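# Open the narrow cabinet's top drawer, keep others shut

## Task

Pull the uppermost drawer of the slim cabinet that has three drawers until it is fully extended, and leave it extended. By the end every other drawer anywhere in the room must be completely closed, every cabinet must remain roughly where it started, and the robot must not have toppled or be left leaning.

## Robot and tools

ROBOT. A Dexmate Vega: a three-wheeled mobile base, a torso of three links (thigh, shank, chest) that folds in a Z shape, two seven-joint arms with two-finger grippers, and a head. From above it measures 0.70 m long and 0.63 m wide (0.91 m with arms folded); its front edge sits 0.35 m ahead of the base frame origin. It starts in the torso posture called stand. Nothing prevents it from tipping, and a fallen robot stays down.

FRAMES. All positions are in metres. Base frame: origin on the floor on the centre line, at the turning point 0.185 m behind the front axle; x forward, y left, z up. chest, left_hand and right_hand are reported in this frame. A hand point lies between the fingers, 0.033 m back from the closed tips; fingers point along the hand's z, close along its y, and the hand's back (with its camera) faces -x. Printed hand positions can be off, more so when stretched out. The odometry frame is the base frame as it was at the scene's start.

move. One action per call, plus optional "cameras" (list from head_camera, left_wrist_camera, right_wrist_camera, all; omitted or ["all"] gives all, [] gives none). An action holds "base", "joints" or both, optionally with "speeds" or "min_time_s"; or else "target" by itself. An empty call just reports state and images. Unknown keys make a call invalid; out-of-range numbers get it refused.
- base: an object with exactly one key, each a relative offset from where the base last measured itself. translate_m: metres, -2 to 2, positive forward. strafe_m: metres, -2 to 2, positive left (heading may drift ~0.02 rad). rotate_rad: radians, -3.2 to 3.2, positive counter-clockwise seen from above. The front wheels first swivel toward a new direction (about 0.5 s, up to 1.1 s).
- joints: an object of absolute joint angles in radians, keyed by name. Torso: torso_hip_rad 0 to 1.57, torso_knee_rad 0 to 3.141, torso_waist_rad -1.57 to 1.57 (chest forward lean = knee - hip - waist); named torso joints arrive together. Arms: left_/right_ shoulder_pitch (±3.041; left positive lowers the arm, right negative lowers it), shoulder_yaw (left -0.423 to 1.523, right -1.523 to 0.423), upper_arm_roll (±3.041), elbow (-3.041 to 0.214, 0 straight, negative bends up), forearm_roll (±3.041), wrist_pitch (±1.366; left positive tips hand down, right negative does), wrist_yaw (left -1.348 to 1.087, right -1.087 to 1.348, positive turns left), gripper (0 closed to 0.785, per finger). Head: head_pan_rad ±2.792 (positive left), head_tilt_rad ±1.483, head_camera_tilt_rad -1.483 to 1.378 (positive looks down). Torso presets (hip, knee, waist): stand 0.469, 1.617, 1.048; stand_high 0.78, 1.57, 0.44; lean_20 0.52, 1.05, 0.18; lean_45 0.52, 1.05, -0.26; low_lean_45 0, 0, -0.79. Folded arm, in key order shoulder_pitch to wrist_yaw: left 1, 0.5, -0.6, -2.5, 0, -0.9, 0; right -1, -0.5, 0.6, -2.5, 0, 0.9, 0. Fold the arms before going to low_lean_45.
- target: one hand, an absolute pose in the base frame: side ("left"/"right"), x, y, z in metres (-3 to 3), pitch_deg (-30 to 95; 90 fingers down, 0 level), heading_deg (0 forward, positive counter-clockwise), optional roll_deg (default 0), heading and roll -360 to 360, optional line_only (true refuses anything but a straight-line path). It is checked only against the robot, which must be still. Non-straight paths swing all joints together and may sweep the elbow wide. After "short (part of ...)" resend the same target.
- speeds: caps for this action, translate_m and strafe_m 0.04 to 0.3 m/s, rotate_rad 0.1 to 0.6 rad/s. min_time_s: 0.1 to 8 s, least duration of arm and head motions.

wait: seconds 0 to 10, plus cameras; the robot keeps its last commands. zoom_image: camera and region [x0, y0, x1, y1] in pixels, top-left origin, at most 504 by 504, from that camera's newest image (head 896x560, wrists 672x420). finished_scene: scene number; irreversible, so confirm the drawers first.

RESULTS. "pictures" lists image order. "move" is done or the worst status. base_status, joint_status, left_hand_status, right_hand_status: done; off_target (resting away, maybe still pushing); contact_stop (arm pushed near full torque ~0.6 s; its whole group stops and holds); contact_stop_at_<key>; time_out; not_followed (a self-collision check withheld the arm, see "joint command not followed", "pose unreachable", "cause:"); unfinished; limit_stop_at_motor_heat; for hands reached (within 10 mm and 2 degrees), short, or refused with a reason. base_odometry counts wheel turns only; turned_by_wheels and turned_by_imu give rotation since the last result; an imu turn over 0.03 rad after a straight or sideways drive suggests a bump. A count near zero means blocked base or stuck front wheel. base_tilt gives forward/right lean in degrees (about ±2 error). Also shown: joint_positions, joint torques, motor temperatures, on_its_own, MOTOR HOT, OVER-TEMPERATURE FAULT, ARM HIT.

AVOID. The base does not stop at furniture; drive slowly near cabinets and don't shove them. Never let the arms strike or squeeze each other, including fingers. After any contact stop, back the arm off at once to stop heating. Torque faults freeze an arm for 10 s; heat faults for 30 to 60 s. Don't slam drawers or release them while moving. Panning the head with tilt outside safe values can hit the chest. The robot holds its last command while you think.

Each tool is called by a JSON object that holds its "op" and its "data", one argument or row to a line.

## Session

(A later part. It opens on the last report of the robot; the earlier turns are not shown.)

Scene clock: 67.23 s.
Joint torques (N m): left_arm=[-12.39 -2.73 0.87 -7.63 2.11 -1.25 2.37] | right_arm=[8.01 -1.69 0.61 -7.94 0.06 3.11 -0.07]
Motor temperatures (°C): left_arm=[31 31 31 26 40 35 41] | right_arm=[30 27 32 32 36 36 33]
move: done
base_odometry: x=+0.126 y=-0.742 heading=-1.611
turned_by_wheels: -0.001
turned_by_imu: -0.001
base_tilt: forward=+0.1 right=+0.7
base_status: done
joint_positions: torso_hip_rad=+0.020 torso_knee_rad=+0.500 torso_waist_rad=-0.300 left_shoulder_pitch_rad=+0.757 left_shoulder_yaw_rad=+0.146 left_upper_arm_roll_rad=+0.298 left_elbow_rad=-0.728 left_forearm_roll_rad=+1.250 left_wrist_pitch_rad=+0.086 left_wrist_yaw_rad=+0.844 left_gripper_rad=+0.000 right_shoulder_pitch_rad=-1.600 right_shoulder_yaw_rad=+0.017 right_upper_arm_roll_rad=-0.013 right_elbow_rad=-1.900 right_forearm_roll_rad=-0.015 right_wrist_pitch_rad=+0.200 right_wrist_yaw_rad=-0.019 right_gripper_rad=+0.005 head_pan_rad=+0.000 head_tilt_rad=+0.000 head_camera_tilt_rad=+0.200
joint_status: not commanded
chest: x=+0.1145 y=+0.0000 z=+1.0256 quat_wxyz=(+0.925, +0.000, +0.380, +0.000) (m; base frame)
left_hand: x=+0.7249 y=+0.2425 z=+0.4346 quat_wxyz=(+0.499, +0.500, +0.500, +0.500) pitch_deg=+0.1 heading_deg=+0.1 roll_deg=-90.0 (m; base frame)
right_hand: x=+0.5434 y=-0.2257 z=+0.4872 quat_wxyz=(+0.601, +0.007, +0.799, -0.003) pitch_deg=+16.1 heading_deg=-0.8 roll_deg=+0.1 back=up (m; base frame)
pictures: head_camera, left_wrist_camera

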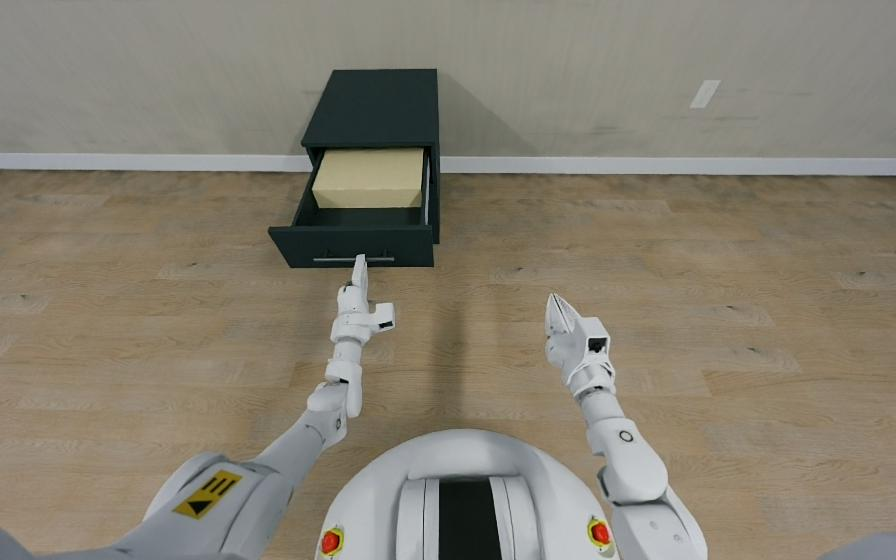

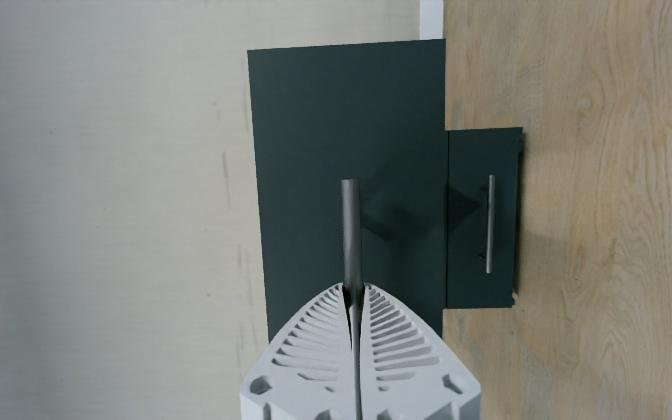

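{"op": "move", "data": {
  "base": {"translate_m": -0.015},
  "speeds": {"translate_m": 0.04},
  "cameras": []
}}

{"op": "wait", "data": {
  "seconds": 0.2,
  "cameras": ["head_camera", "left_wrist_camera"]
}}

{"op": "move", "data": {
  "base": {"translate_m": -0.015},
  "speeds": {"translate_m": 0.04},
  "cameras": []
}}

{"op": "wait", "data": {
  "seconds": 0.2,
  "cameras": ["head_camera", "left_wrist_camera"]
}}

Scene clock: 68.63 s.
Joint torques (N m): left_arm=[-15.5 -2.49 0.62 -7.11 1.09 -0.5 2.32] | right_arm=[6.89 -0.42 -0.01 -6.81 0.04 3.04 0.06]
Motor temperatures (°C): left_arm=[31 31 31 26 40 35 41] | right_arm=[30 27 32 32 36 36 33]
move: done
base_odometry: x=+0.127 y=-0.727 heading=-1.611
turned_by_wheels: -0.001
turned_by_imu: -0.001
base_tilt: forward=+0.1 right=+0.7
base_status: done
joint_positions: torso_hip_rad=+0.020 torso_knee_rad=+0.500 torso_waist_rad=-0.300 left_shoulder_pitch_rad=+0.757 left_shoulder_yaw_rad=+0.146 left_upper_arm_roll_rad=+0.298 left_elbow_rad=-0.728 left_forearm_roll_rad=+1.250 left_wrist_pitch_rad=+0.085 left_wrist_yaw_rad=+0.844 left_gripper_rad=+0.000 right_shoulder_pitch_rad=-1.600 right_shoulder_yaw_rad=+0.017 right_upper_arm_roll_rad=-0.013 right_elbow_rad=-1.900 right_forearm_roll_rad=-0.015 right_wrist_pitch_rad=+0.200 right_wrist_yaw_rad=-0.019 right_gripper_rad=+0.005 head_pan_rad=+0.000 head_tilt_rad=+0.000 head_camera_tilt_rad=+0.200
joint_status: not commanded
chest: x=+0.1145 y=+0.0000 z=+1.0256 quat_wxyz=(+0.925, +0.000, +0.380, +0.000) (m; base frame)
left_hand: x=+0.7249 y=+0.2424 z=+0.4345 quat_wxyz=(+0.500, +0.500, +0.500, +0.500) pitch_deg=+0.1 heading_deg=+0.0 roll_deg=-90.0 (m; base frame)
right_hand: x=+0.5434 y=-0.2257 z=+0.4872 quat_wxyz=(+0.601, +0.007, +0.799, -0.003) pitch_deg=+16.1 heading_deg=-0.8 roll_deg=+0.1 back=up (m; base frame)
pictures: none
No camera images: "cameras" was empty.

Scene clock: 68.83 s.
Joint torques (N m): left_arm=[-15.78 -3.98 0.77 -6.79 0.87 -0.73 2.25] | right_arm=[7.03 -1.35 -0.06 -6.63 0.04 3.17 -0.2]
Motor temperatures (°C): left_arm=[31 31 31 26 40 35 41] | right_arm=[30 27 32 32 36 36 33]
base_odometry: x=+0.127 y=-0.727 heading=-1.611
turned_by_wheels: +0.000
turned_by_imu: +0.000
base_tilt: forward=+0.1 right=+0.8
base_status: done
joint_positions: torso_hip_rad=+0.020 torso_knee_rad=+0.500 torso_waist_rad=-0.300 left_shoulder_pitch_rad=+0.757 left_shoulder_yaw_rad=+0.146 left_upper_arm_roll_rad=+0.298 left_elbow_rad=-0.728 left_forearm_roll_rad=+1.250 left_wrist_pitch_rad=+0.085 left_wrist_yaw_rad=+0.844 left_gripper_rad=+0.000 right_shoulder_pitch_rad=-1.600 right_shoulder_yaw_rad=+0.017 right_upper_arm_roll_rad=-0.013 right_elbow_rad=-1.900 right_forearm_roll_rad=-0.015 right_wrist_pitch_rad=+0.200 right_wrist_yaw_rad=-0.019 right_gripper_rad=+0.005 head_pan_rad=+0.000 head_tilt_rad=+0.000 head_camera_tilt_rad=+0.200
joint_status: not commanded
chest: x=+0.1145 y=+0.0000 z=+1.0256 quat_wxyz=(+0.925, +0.000, +0.380, +0.000) (m; base frame)
left_hand: x=+0.7249 y=+0.2424 z=+0.4345 quat_wxyz=(+0.500, +0.500, +0.500, +0.500) pitch_deg=+0.1 heading_deg=+0.0 roll_deg=-90.0 (m; base frame)
right_hand: x=+0.5434 y=-0.2257 z=+0.4872 quat_wxyz=(+0.601, +0.007, +0.799, -0.003) pitch_deg=+16.1 heading_deg=-0.8 roll_deg=+0.1 back=up (m; base frame)
wait: 0.20 s; no rest
pictures: head_camera, left_wrist_camera

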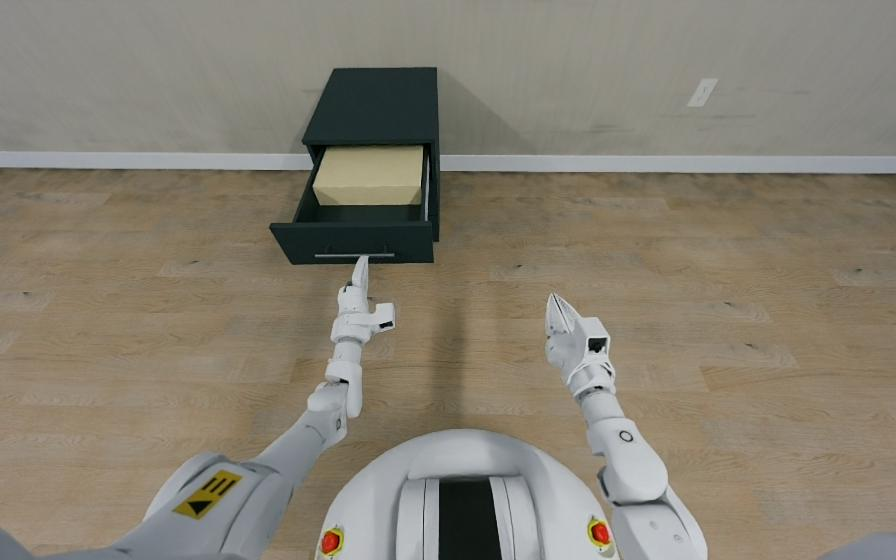

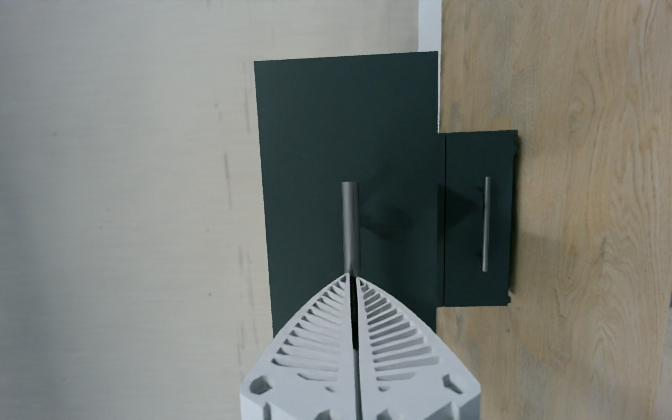

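Scene clock: 69.97 s.
Joint torques (N m): left_arm=[-14.91 -2.7 0.6 -4.98 0.04 -0.43 1.64] | right_arm=[8.39 -1.09 0.3 -7.14 0.1 2.36 -0.25]
Motor temperatures (°C): left_arm=[31 31 31 26 40 35 41] | right_arm=[30 27 32 32 36 36 33]
move: done
base_odometry: x=+0.128 y=-0.712 heading=-1.612
turned_by_wheels: -0.001
turned_by_imu: -0.001
base_tilt: forward=+0.0 right=+0.8
base_status: done
joint_positions: torso_hip_rad=+0.020 torso_knee_rad=+0.500 torso_waist_rad=-0.300 left_shoulder_pitch_rad=+0.757 left_shoulder_yaw_rad=+0.146 left_upper_arm_roll_rad=+0.298 left_elbow_rad=-0.728 left_forearm_roll_rad=+1.250 left_wrist_pitch_rad=+0.085 left_wrist_yaw_rad=+0.844 left_gripper_rad=+0.000 right_shoulder_pitch_rad=-1.600 right_shoulder_yaw_rad=+0.017 right_upper_arm_roll_rad=-0.013 right_elbow_rad=-1.900 right_forearm_roll_rad=-0.015 right_wrist_pitch_rad=+0.200 right_wrist_yaw_rad=-0.019 right_gripper_rad=+0.005 head_pan_rad=+0.000 head_tilt_rad=+0.000 head_camera_tilt_rad=+0.200
joint_status: not commanded
chest: x=+0.1144 y=+0.0000 z=+1.0256 quat_wxyz=(+0.925, +0.000, +0.380, +0.000) (m; base frame)
left_hand: x=+0.7249 y=+0.2422 z=+0.4348 quat_wxyz=(+0.500, +0.500, +0.500, +0.500) pitch_deg=+0.0 heading_deg=+0.0 roll_deg=-90.0 (m; base frame)
right_hand: x=+0.5434 y=-0.2257 z=+0.4873 quat_wxyz=(+0.601, +0.007, +0.799, -0.003) pitch_deg=+16.1 heading_deg=-0.8 roll_deg=+0.1 back=up (m; base frame)
pictures: none
No camera images: "cameras" was empty.

Scene clock: 70.17 s.
Joint torques (N m): left_arm=[-13.23 -0.53 0.33 -5.47 0.45 0.38 1.52] | right_arm=[7.91 -0.78 0.29 -7.86 0.02 2.91 0.09]
Motor temperatures (°C): left_arm=[31 31 31 26 40 35 41] | right_arm=[30 27 32 32 36 36 33]
base_odometry: x=+0.128 y=-0.712 heading=-1.612
turned_by_wheels: +0.000
turned_by_imu: +0.000
base_tilt: forward=+0.0 right=+0.8
base_status: done
joint_positions: torso_hip_rad=+0.020 torso_knee_rad=+0.500 torso_waist_rad=-0.300 left_shoulder_pitch_rad=+0.757 left_shoulder_yaw_rad=+0.146 left_upper_arm_roll_rad=+0.298 left_elbow_rad=-0.728 left_forearm_roll_rad=+1.250 left_wrist_pitch_rad=+0.085 left_wrist_yaw_rad=+0.844 left_gripper_rad=+0.000 right_shoulder_pitch_rad=-1.600 right_shoulder_yaw_rad=+0.017 right_upper_arm_roll_rad=-0.013 right_elbow_rad=-1.900 right_forearm_roll_rad=-0.015 right_wrist_pitch_rad=+0.200 right_wrist_yaw_rad=-0.019 right_gripper_rad=+0.005 head_pan_rad=+0.000 head_tilt_rad=+0.000 head_camera_tilt_rad=+0.200
joint_status: not commanded
chest: x=+0.1144 y=+0.0000 z=+1.0256 quat_wxyz=(+0.925, +0.000, +0.380, +0.000) (m; base frame)
left_hand: x=+0.7249 y=+0.2422 z=+0.4348 quat_wxyz=(+0.500, +0.500, +0.500, +0.500) pitch_deg=+0.0 heading_deg=+0.0 roll_deg=-90.0 (m; base frame)
right_hand: x=+0.5434 y=-0.2257 z=+0.4873 quat_wxyz=(+0.601, +0.007, +0.799, -0.003) pitch_deg=+16.1 heading_deg=-0.8 roll_deg=+0.1 back=up (m; base frame)
wait: 0.20 s; no rest
pictures: head_camera, left_wrist_camera

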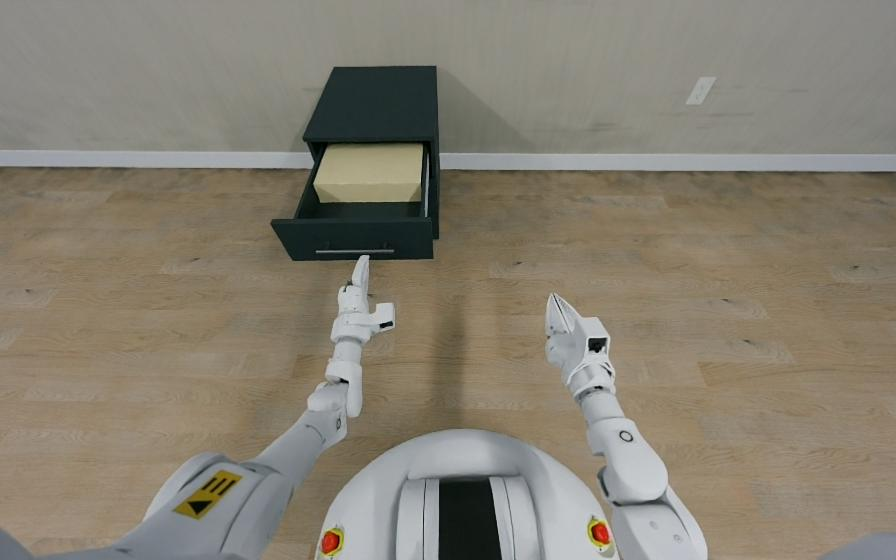

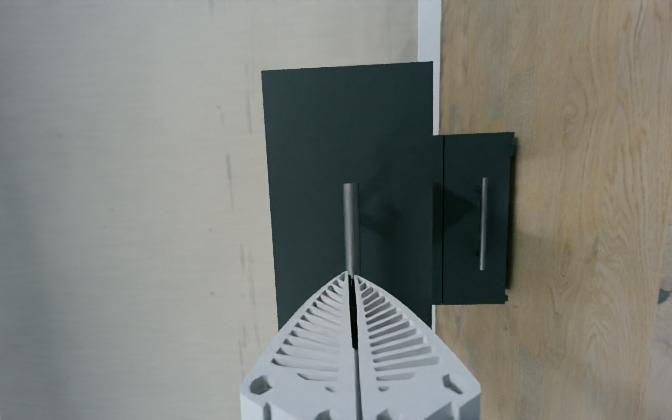

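{"op": "move", "data": {
  "base": {"translate_m": -0.28},
  "speeds": {"translate_m": 0.1},
  "joints": {"head_camera_tilt_rad": 0.0},
  "cameras": []
}}

{"op": "wait", "data": {
  "seconds": 0.2,
  "cameras": ["head_camera", "left_wrist_camera"]
}}

{"op": "zoom_image", "data": {
  "camera": "head_camera",
  "region": [260, 60, 520, 320]
}}

{"op": "zoom_image", "data": {
  "camera": "left_wrist_camera",
  "region": [200, 60, 560, 340]
}}

Scene clock: 74.57 s.
Joint torques (N m): left_arm=[-16.28 -1.8 0.12 -5.02 0.31 0.15 1.48] | right_arm=[8.36 -0.65 0.15 -7.5 0.18 2.03 -0.34]
Motor temperatures (°C): left_arm=[31 31 31 26 40 35 41] | right_arm=[30 27 32 32 36 36 33]
move: done
base_odometry: x=+0.139 y=-0.432 heading=-1.613
turned_by_wheels: -0.001
turned_by_imu: +0.000
base_tilt: forward=+0.0 right=+0.8
base_status: done
joint_positions: torso_hip_rad=+0.020 torso_knee_rad=+0.500 torso_waist_rad=-0.300 left_shoulder_pitch_rad=+0.757 left_shoulder_yaw_rad=+0.146 left_upper_arm_roll_rad=+0.298 left_elbow_rad=-0.728 left_forearm_roll_rad=+1.250 left_wrist_pitch_rad=+0.085 left_wrist_yaw_rad=+0.844 left_gripper_rad=+0.000 right_shoulder_pitch_rad=-1.600 right_shoulder_yaw_rad=+0.017 right_upper_arm_roll_rad=-0.013 right_elbow_rad=-1.900 right_forearm_roll_rad=-0.015 right_wrist_pitch_rad=+0.200 right_wrist_yaw_rad=-0.019 right_gripper_rad=+0.005 head_pan_rad=+0.000 head_tilt_rad=+0.000 head_camera_tilt_rad=+0.000
joint_status: all done
chest: x=+0.1144 y=+0.0000 z=+1.0256 quat_wxyz=(+0.925, +0.000, +0.380, +0.000) (m; base frame)
left_hand: x=+0.7249 y=+0.2422 z=+0.4348 quat_wxyz=(+0.500, +0.500, +0.500, +0.500) pitch_deg=+0.0 heading_deg=+0.0 roll_deg=-90.0 (m; base frame)
right_hand: x=+0.5434 y=-0.2257 z=+0.4873 quat_wxyz=(+0.601, +0.007, +0.799, -0.003) pitch_deg=+16.1 heading_deg=-0.8 roll_deg=+0.1 back=up (m; base frame)
pictures: none
No camera images: "cameras" was empty.

Scene clock: 74.77 s.
Joint torques (N m): left_arm=[-14.6 -2.65 1.18 -4.99 0.47 -0.57 1.56] | right_arm=[8.06 -0.9 0.05 -7.46 0.05 3.67 -0.05]
Motor temperatures (°C): left_arm=[31 31 31 26 40 35 41] | right_arm=[30 27 32 32 36 36 33]
base_odometry: x=+0.139 y=-0.432 heading=-1.613
turned_by_wheels: +0.000
turned_by_imu: +0.000
base_tilt: forward=+0.1 right=+0.8
base_status: done
joint_positions: torso_hip_rad=+0.020 torso_knee_rad=+0.500 torso_waist_rad=-0.300 left_shoulder_pitch_rad=+0.757 left_shoulder_yaw_rad=+0.146 left_upper_arm_roll_rad=+0.298 left_elbow_rad=-0.728 left_forearm_roll_rad=+1.250 left_wrist_pitch_rad=+0.085 left_wrist_yaw_rad=+0.844 left_gripper_rad=+0.000 right_shoulder_pitch_rad=-1.600 right_shoulder_yaw_rad=+0.017 right_upper_arm_roll_rad=-0.013 right_elbow_rad=-1.900 right_forearm_roll_rad=-0.015 right_wrist_pitch_rad=+0.200 right_wrist_yaw_rad=-0.019 right_gripper_rad=+0.005 head_pan_rad=+0.000 head_tilt_rad=+0.000 head_camera_tilt_rad=+0.000
joint_status: all done
chest: x=+0.1144 y=+0.0000 z=+1.0256 quat_wxyz=(+0.925, +0.000, +0.380, +0.000) (m; base frame)
left_hand: x=+0.7249 y=+0.2422 z=+0.4348 quat_wxyz=(+0.500, +0.500, +0.500, +0.500) pitch_deg=+0.0 heading_deg=+0.0 roll_deg=-90.0 (m; base frame)
right_hand: x=+0.5434 y=-0.2257 z=+0.4873 quat_wxyz=(+0.601, +0.007, +0.799, -0.003) pitch_deg=+16.1 heading_deg=-0.8 roll_deg=+0.1 back=up (m; base frame)
wait: 0.20 s; no rest
pictures: head_camera, left_wrist_camera

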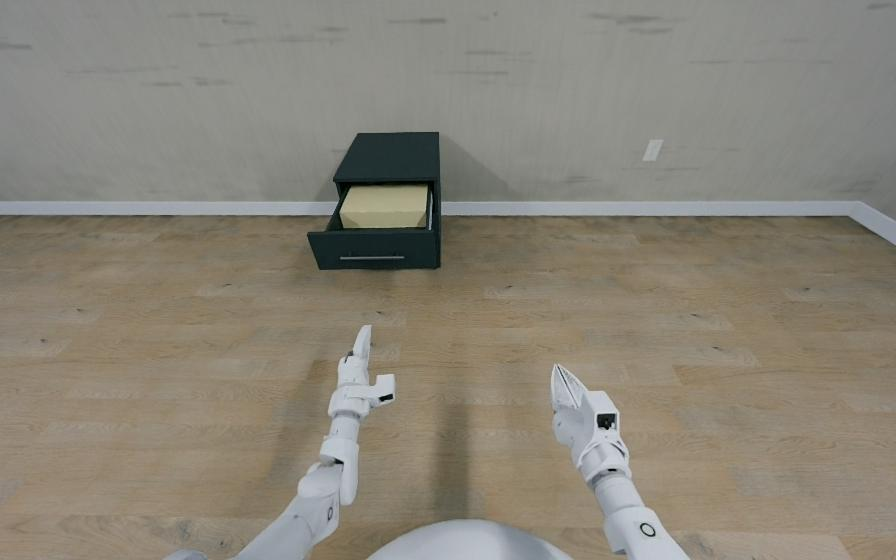

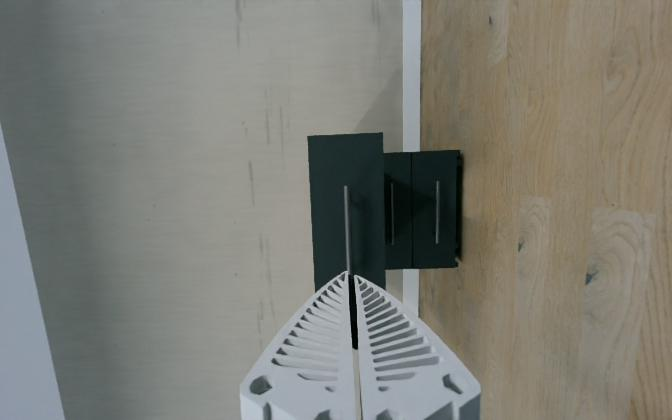

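Scaled by 1.938 from the camera's 896x560 image, which has a finer 960x600 frame.

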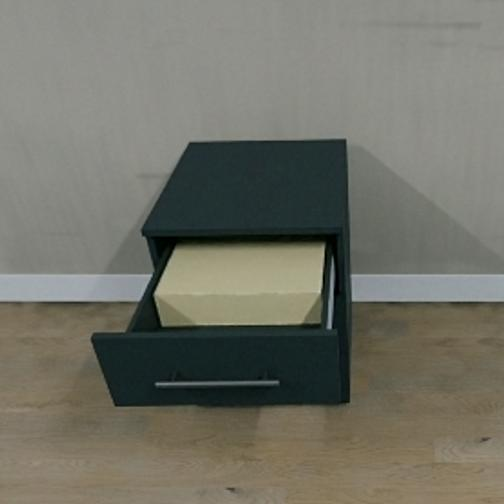

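Scaled by 1.400 from the camera's 672x420 image, which has a finer 960x600 frame.

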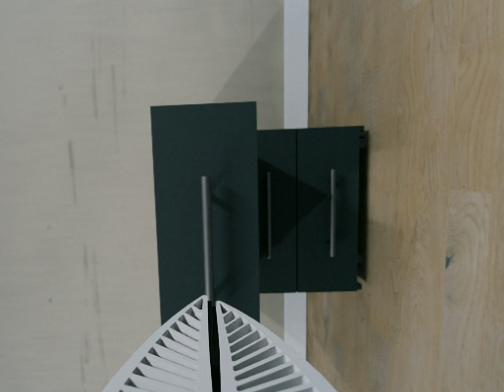

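{"op": "finished_scene", "data": {
  "scene": 3
}}

The scene is finished: the task was done.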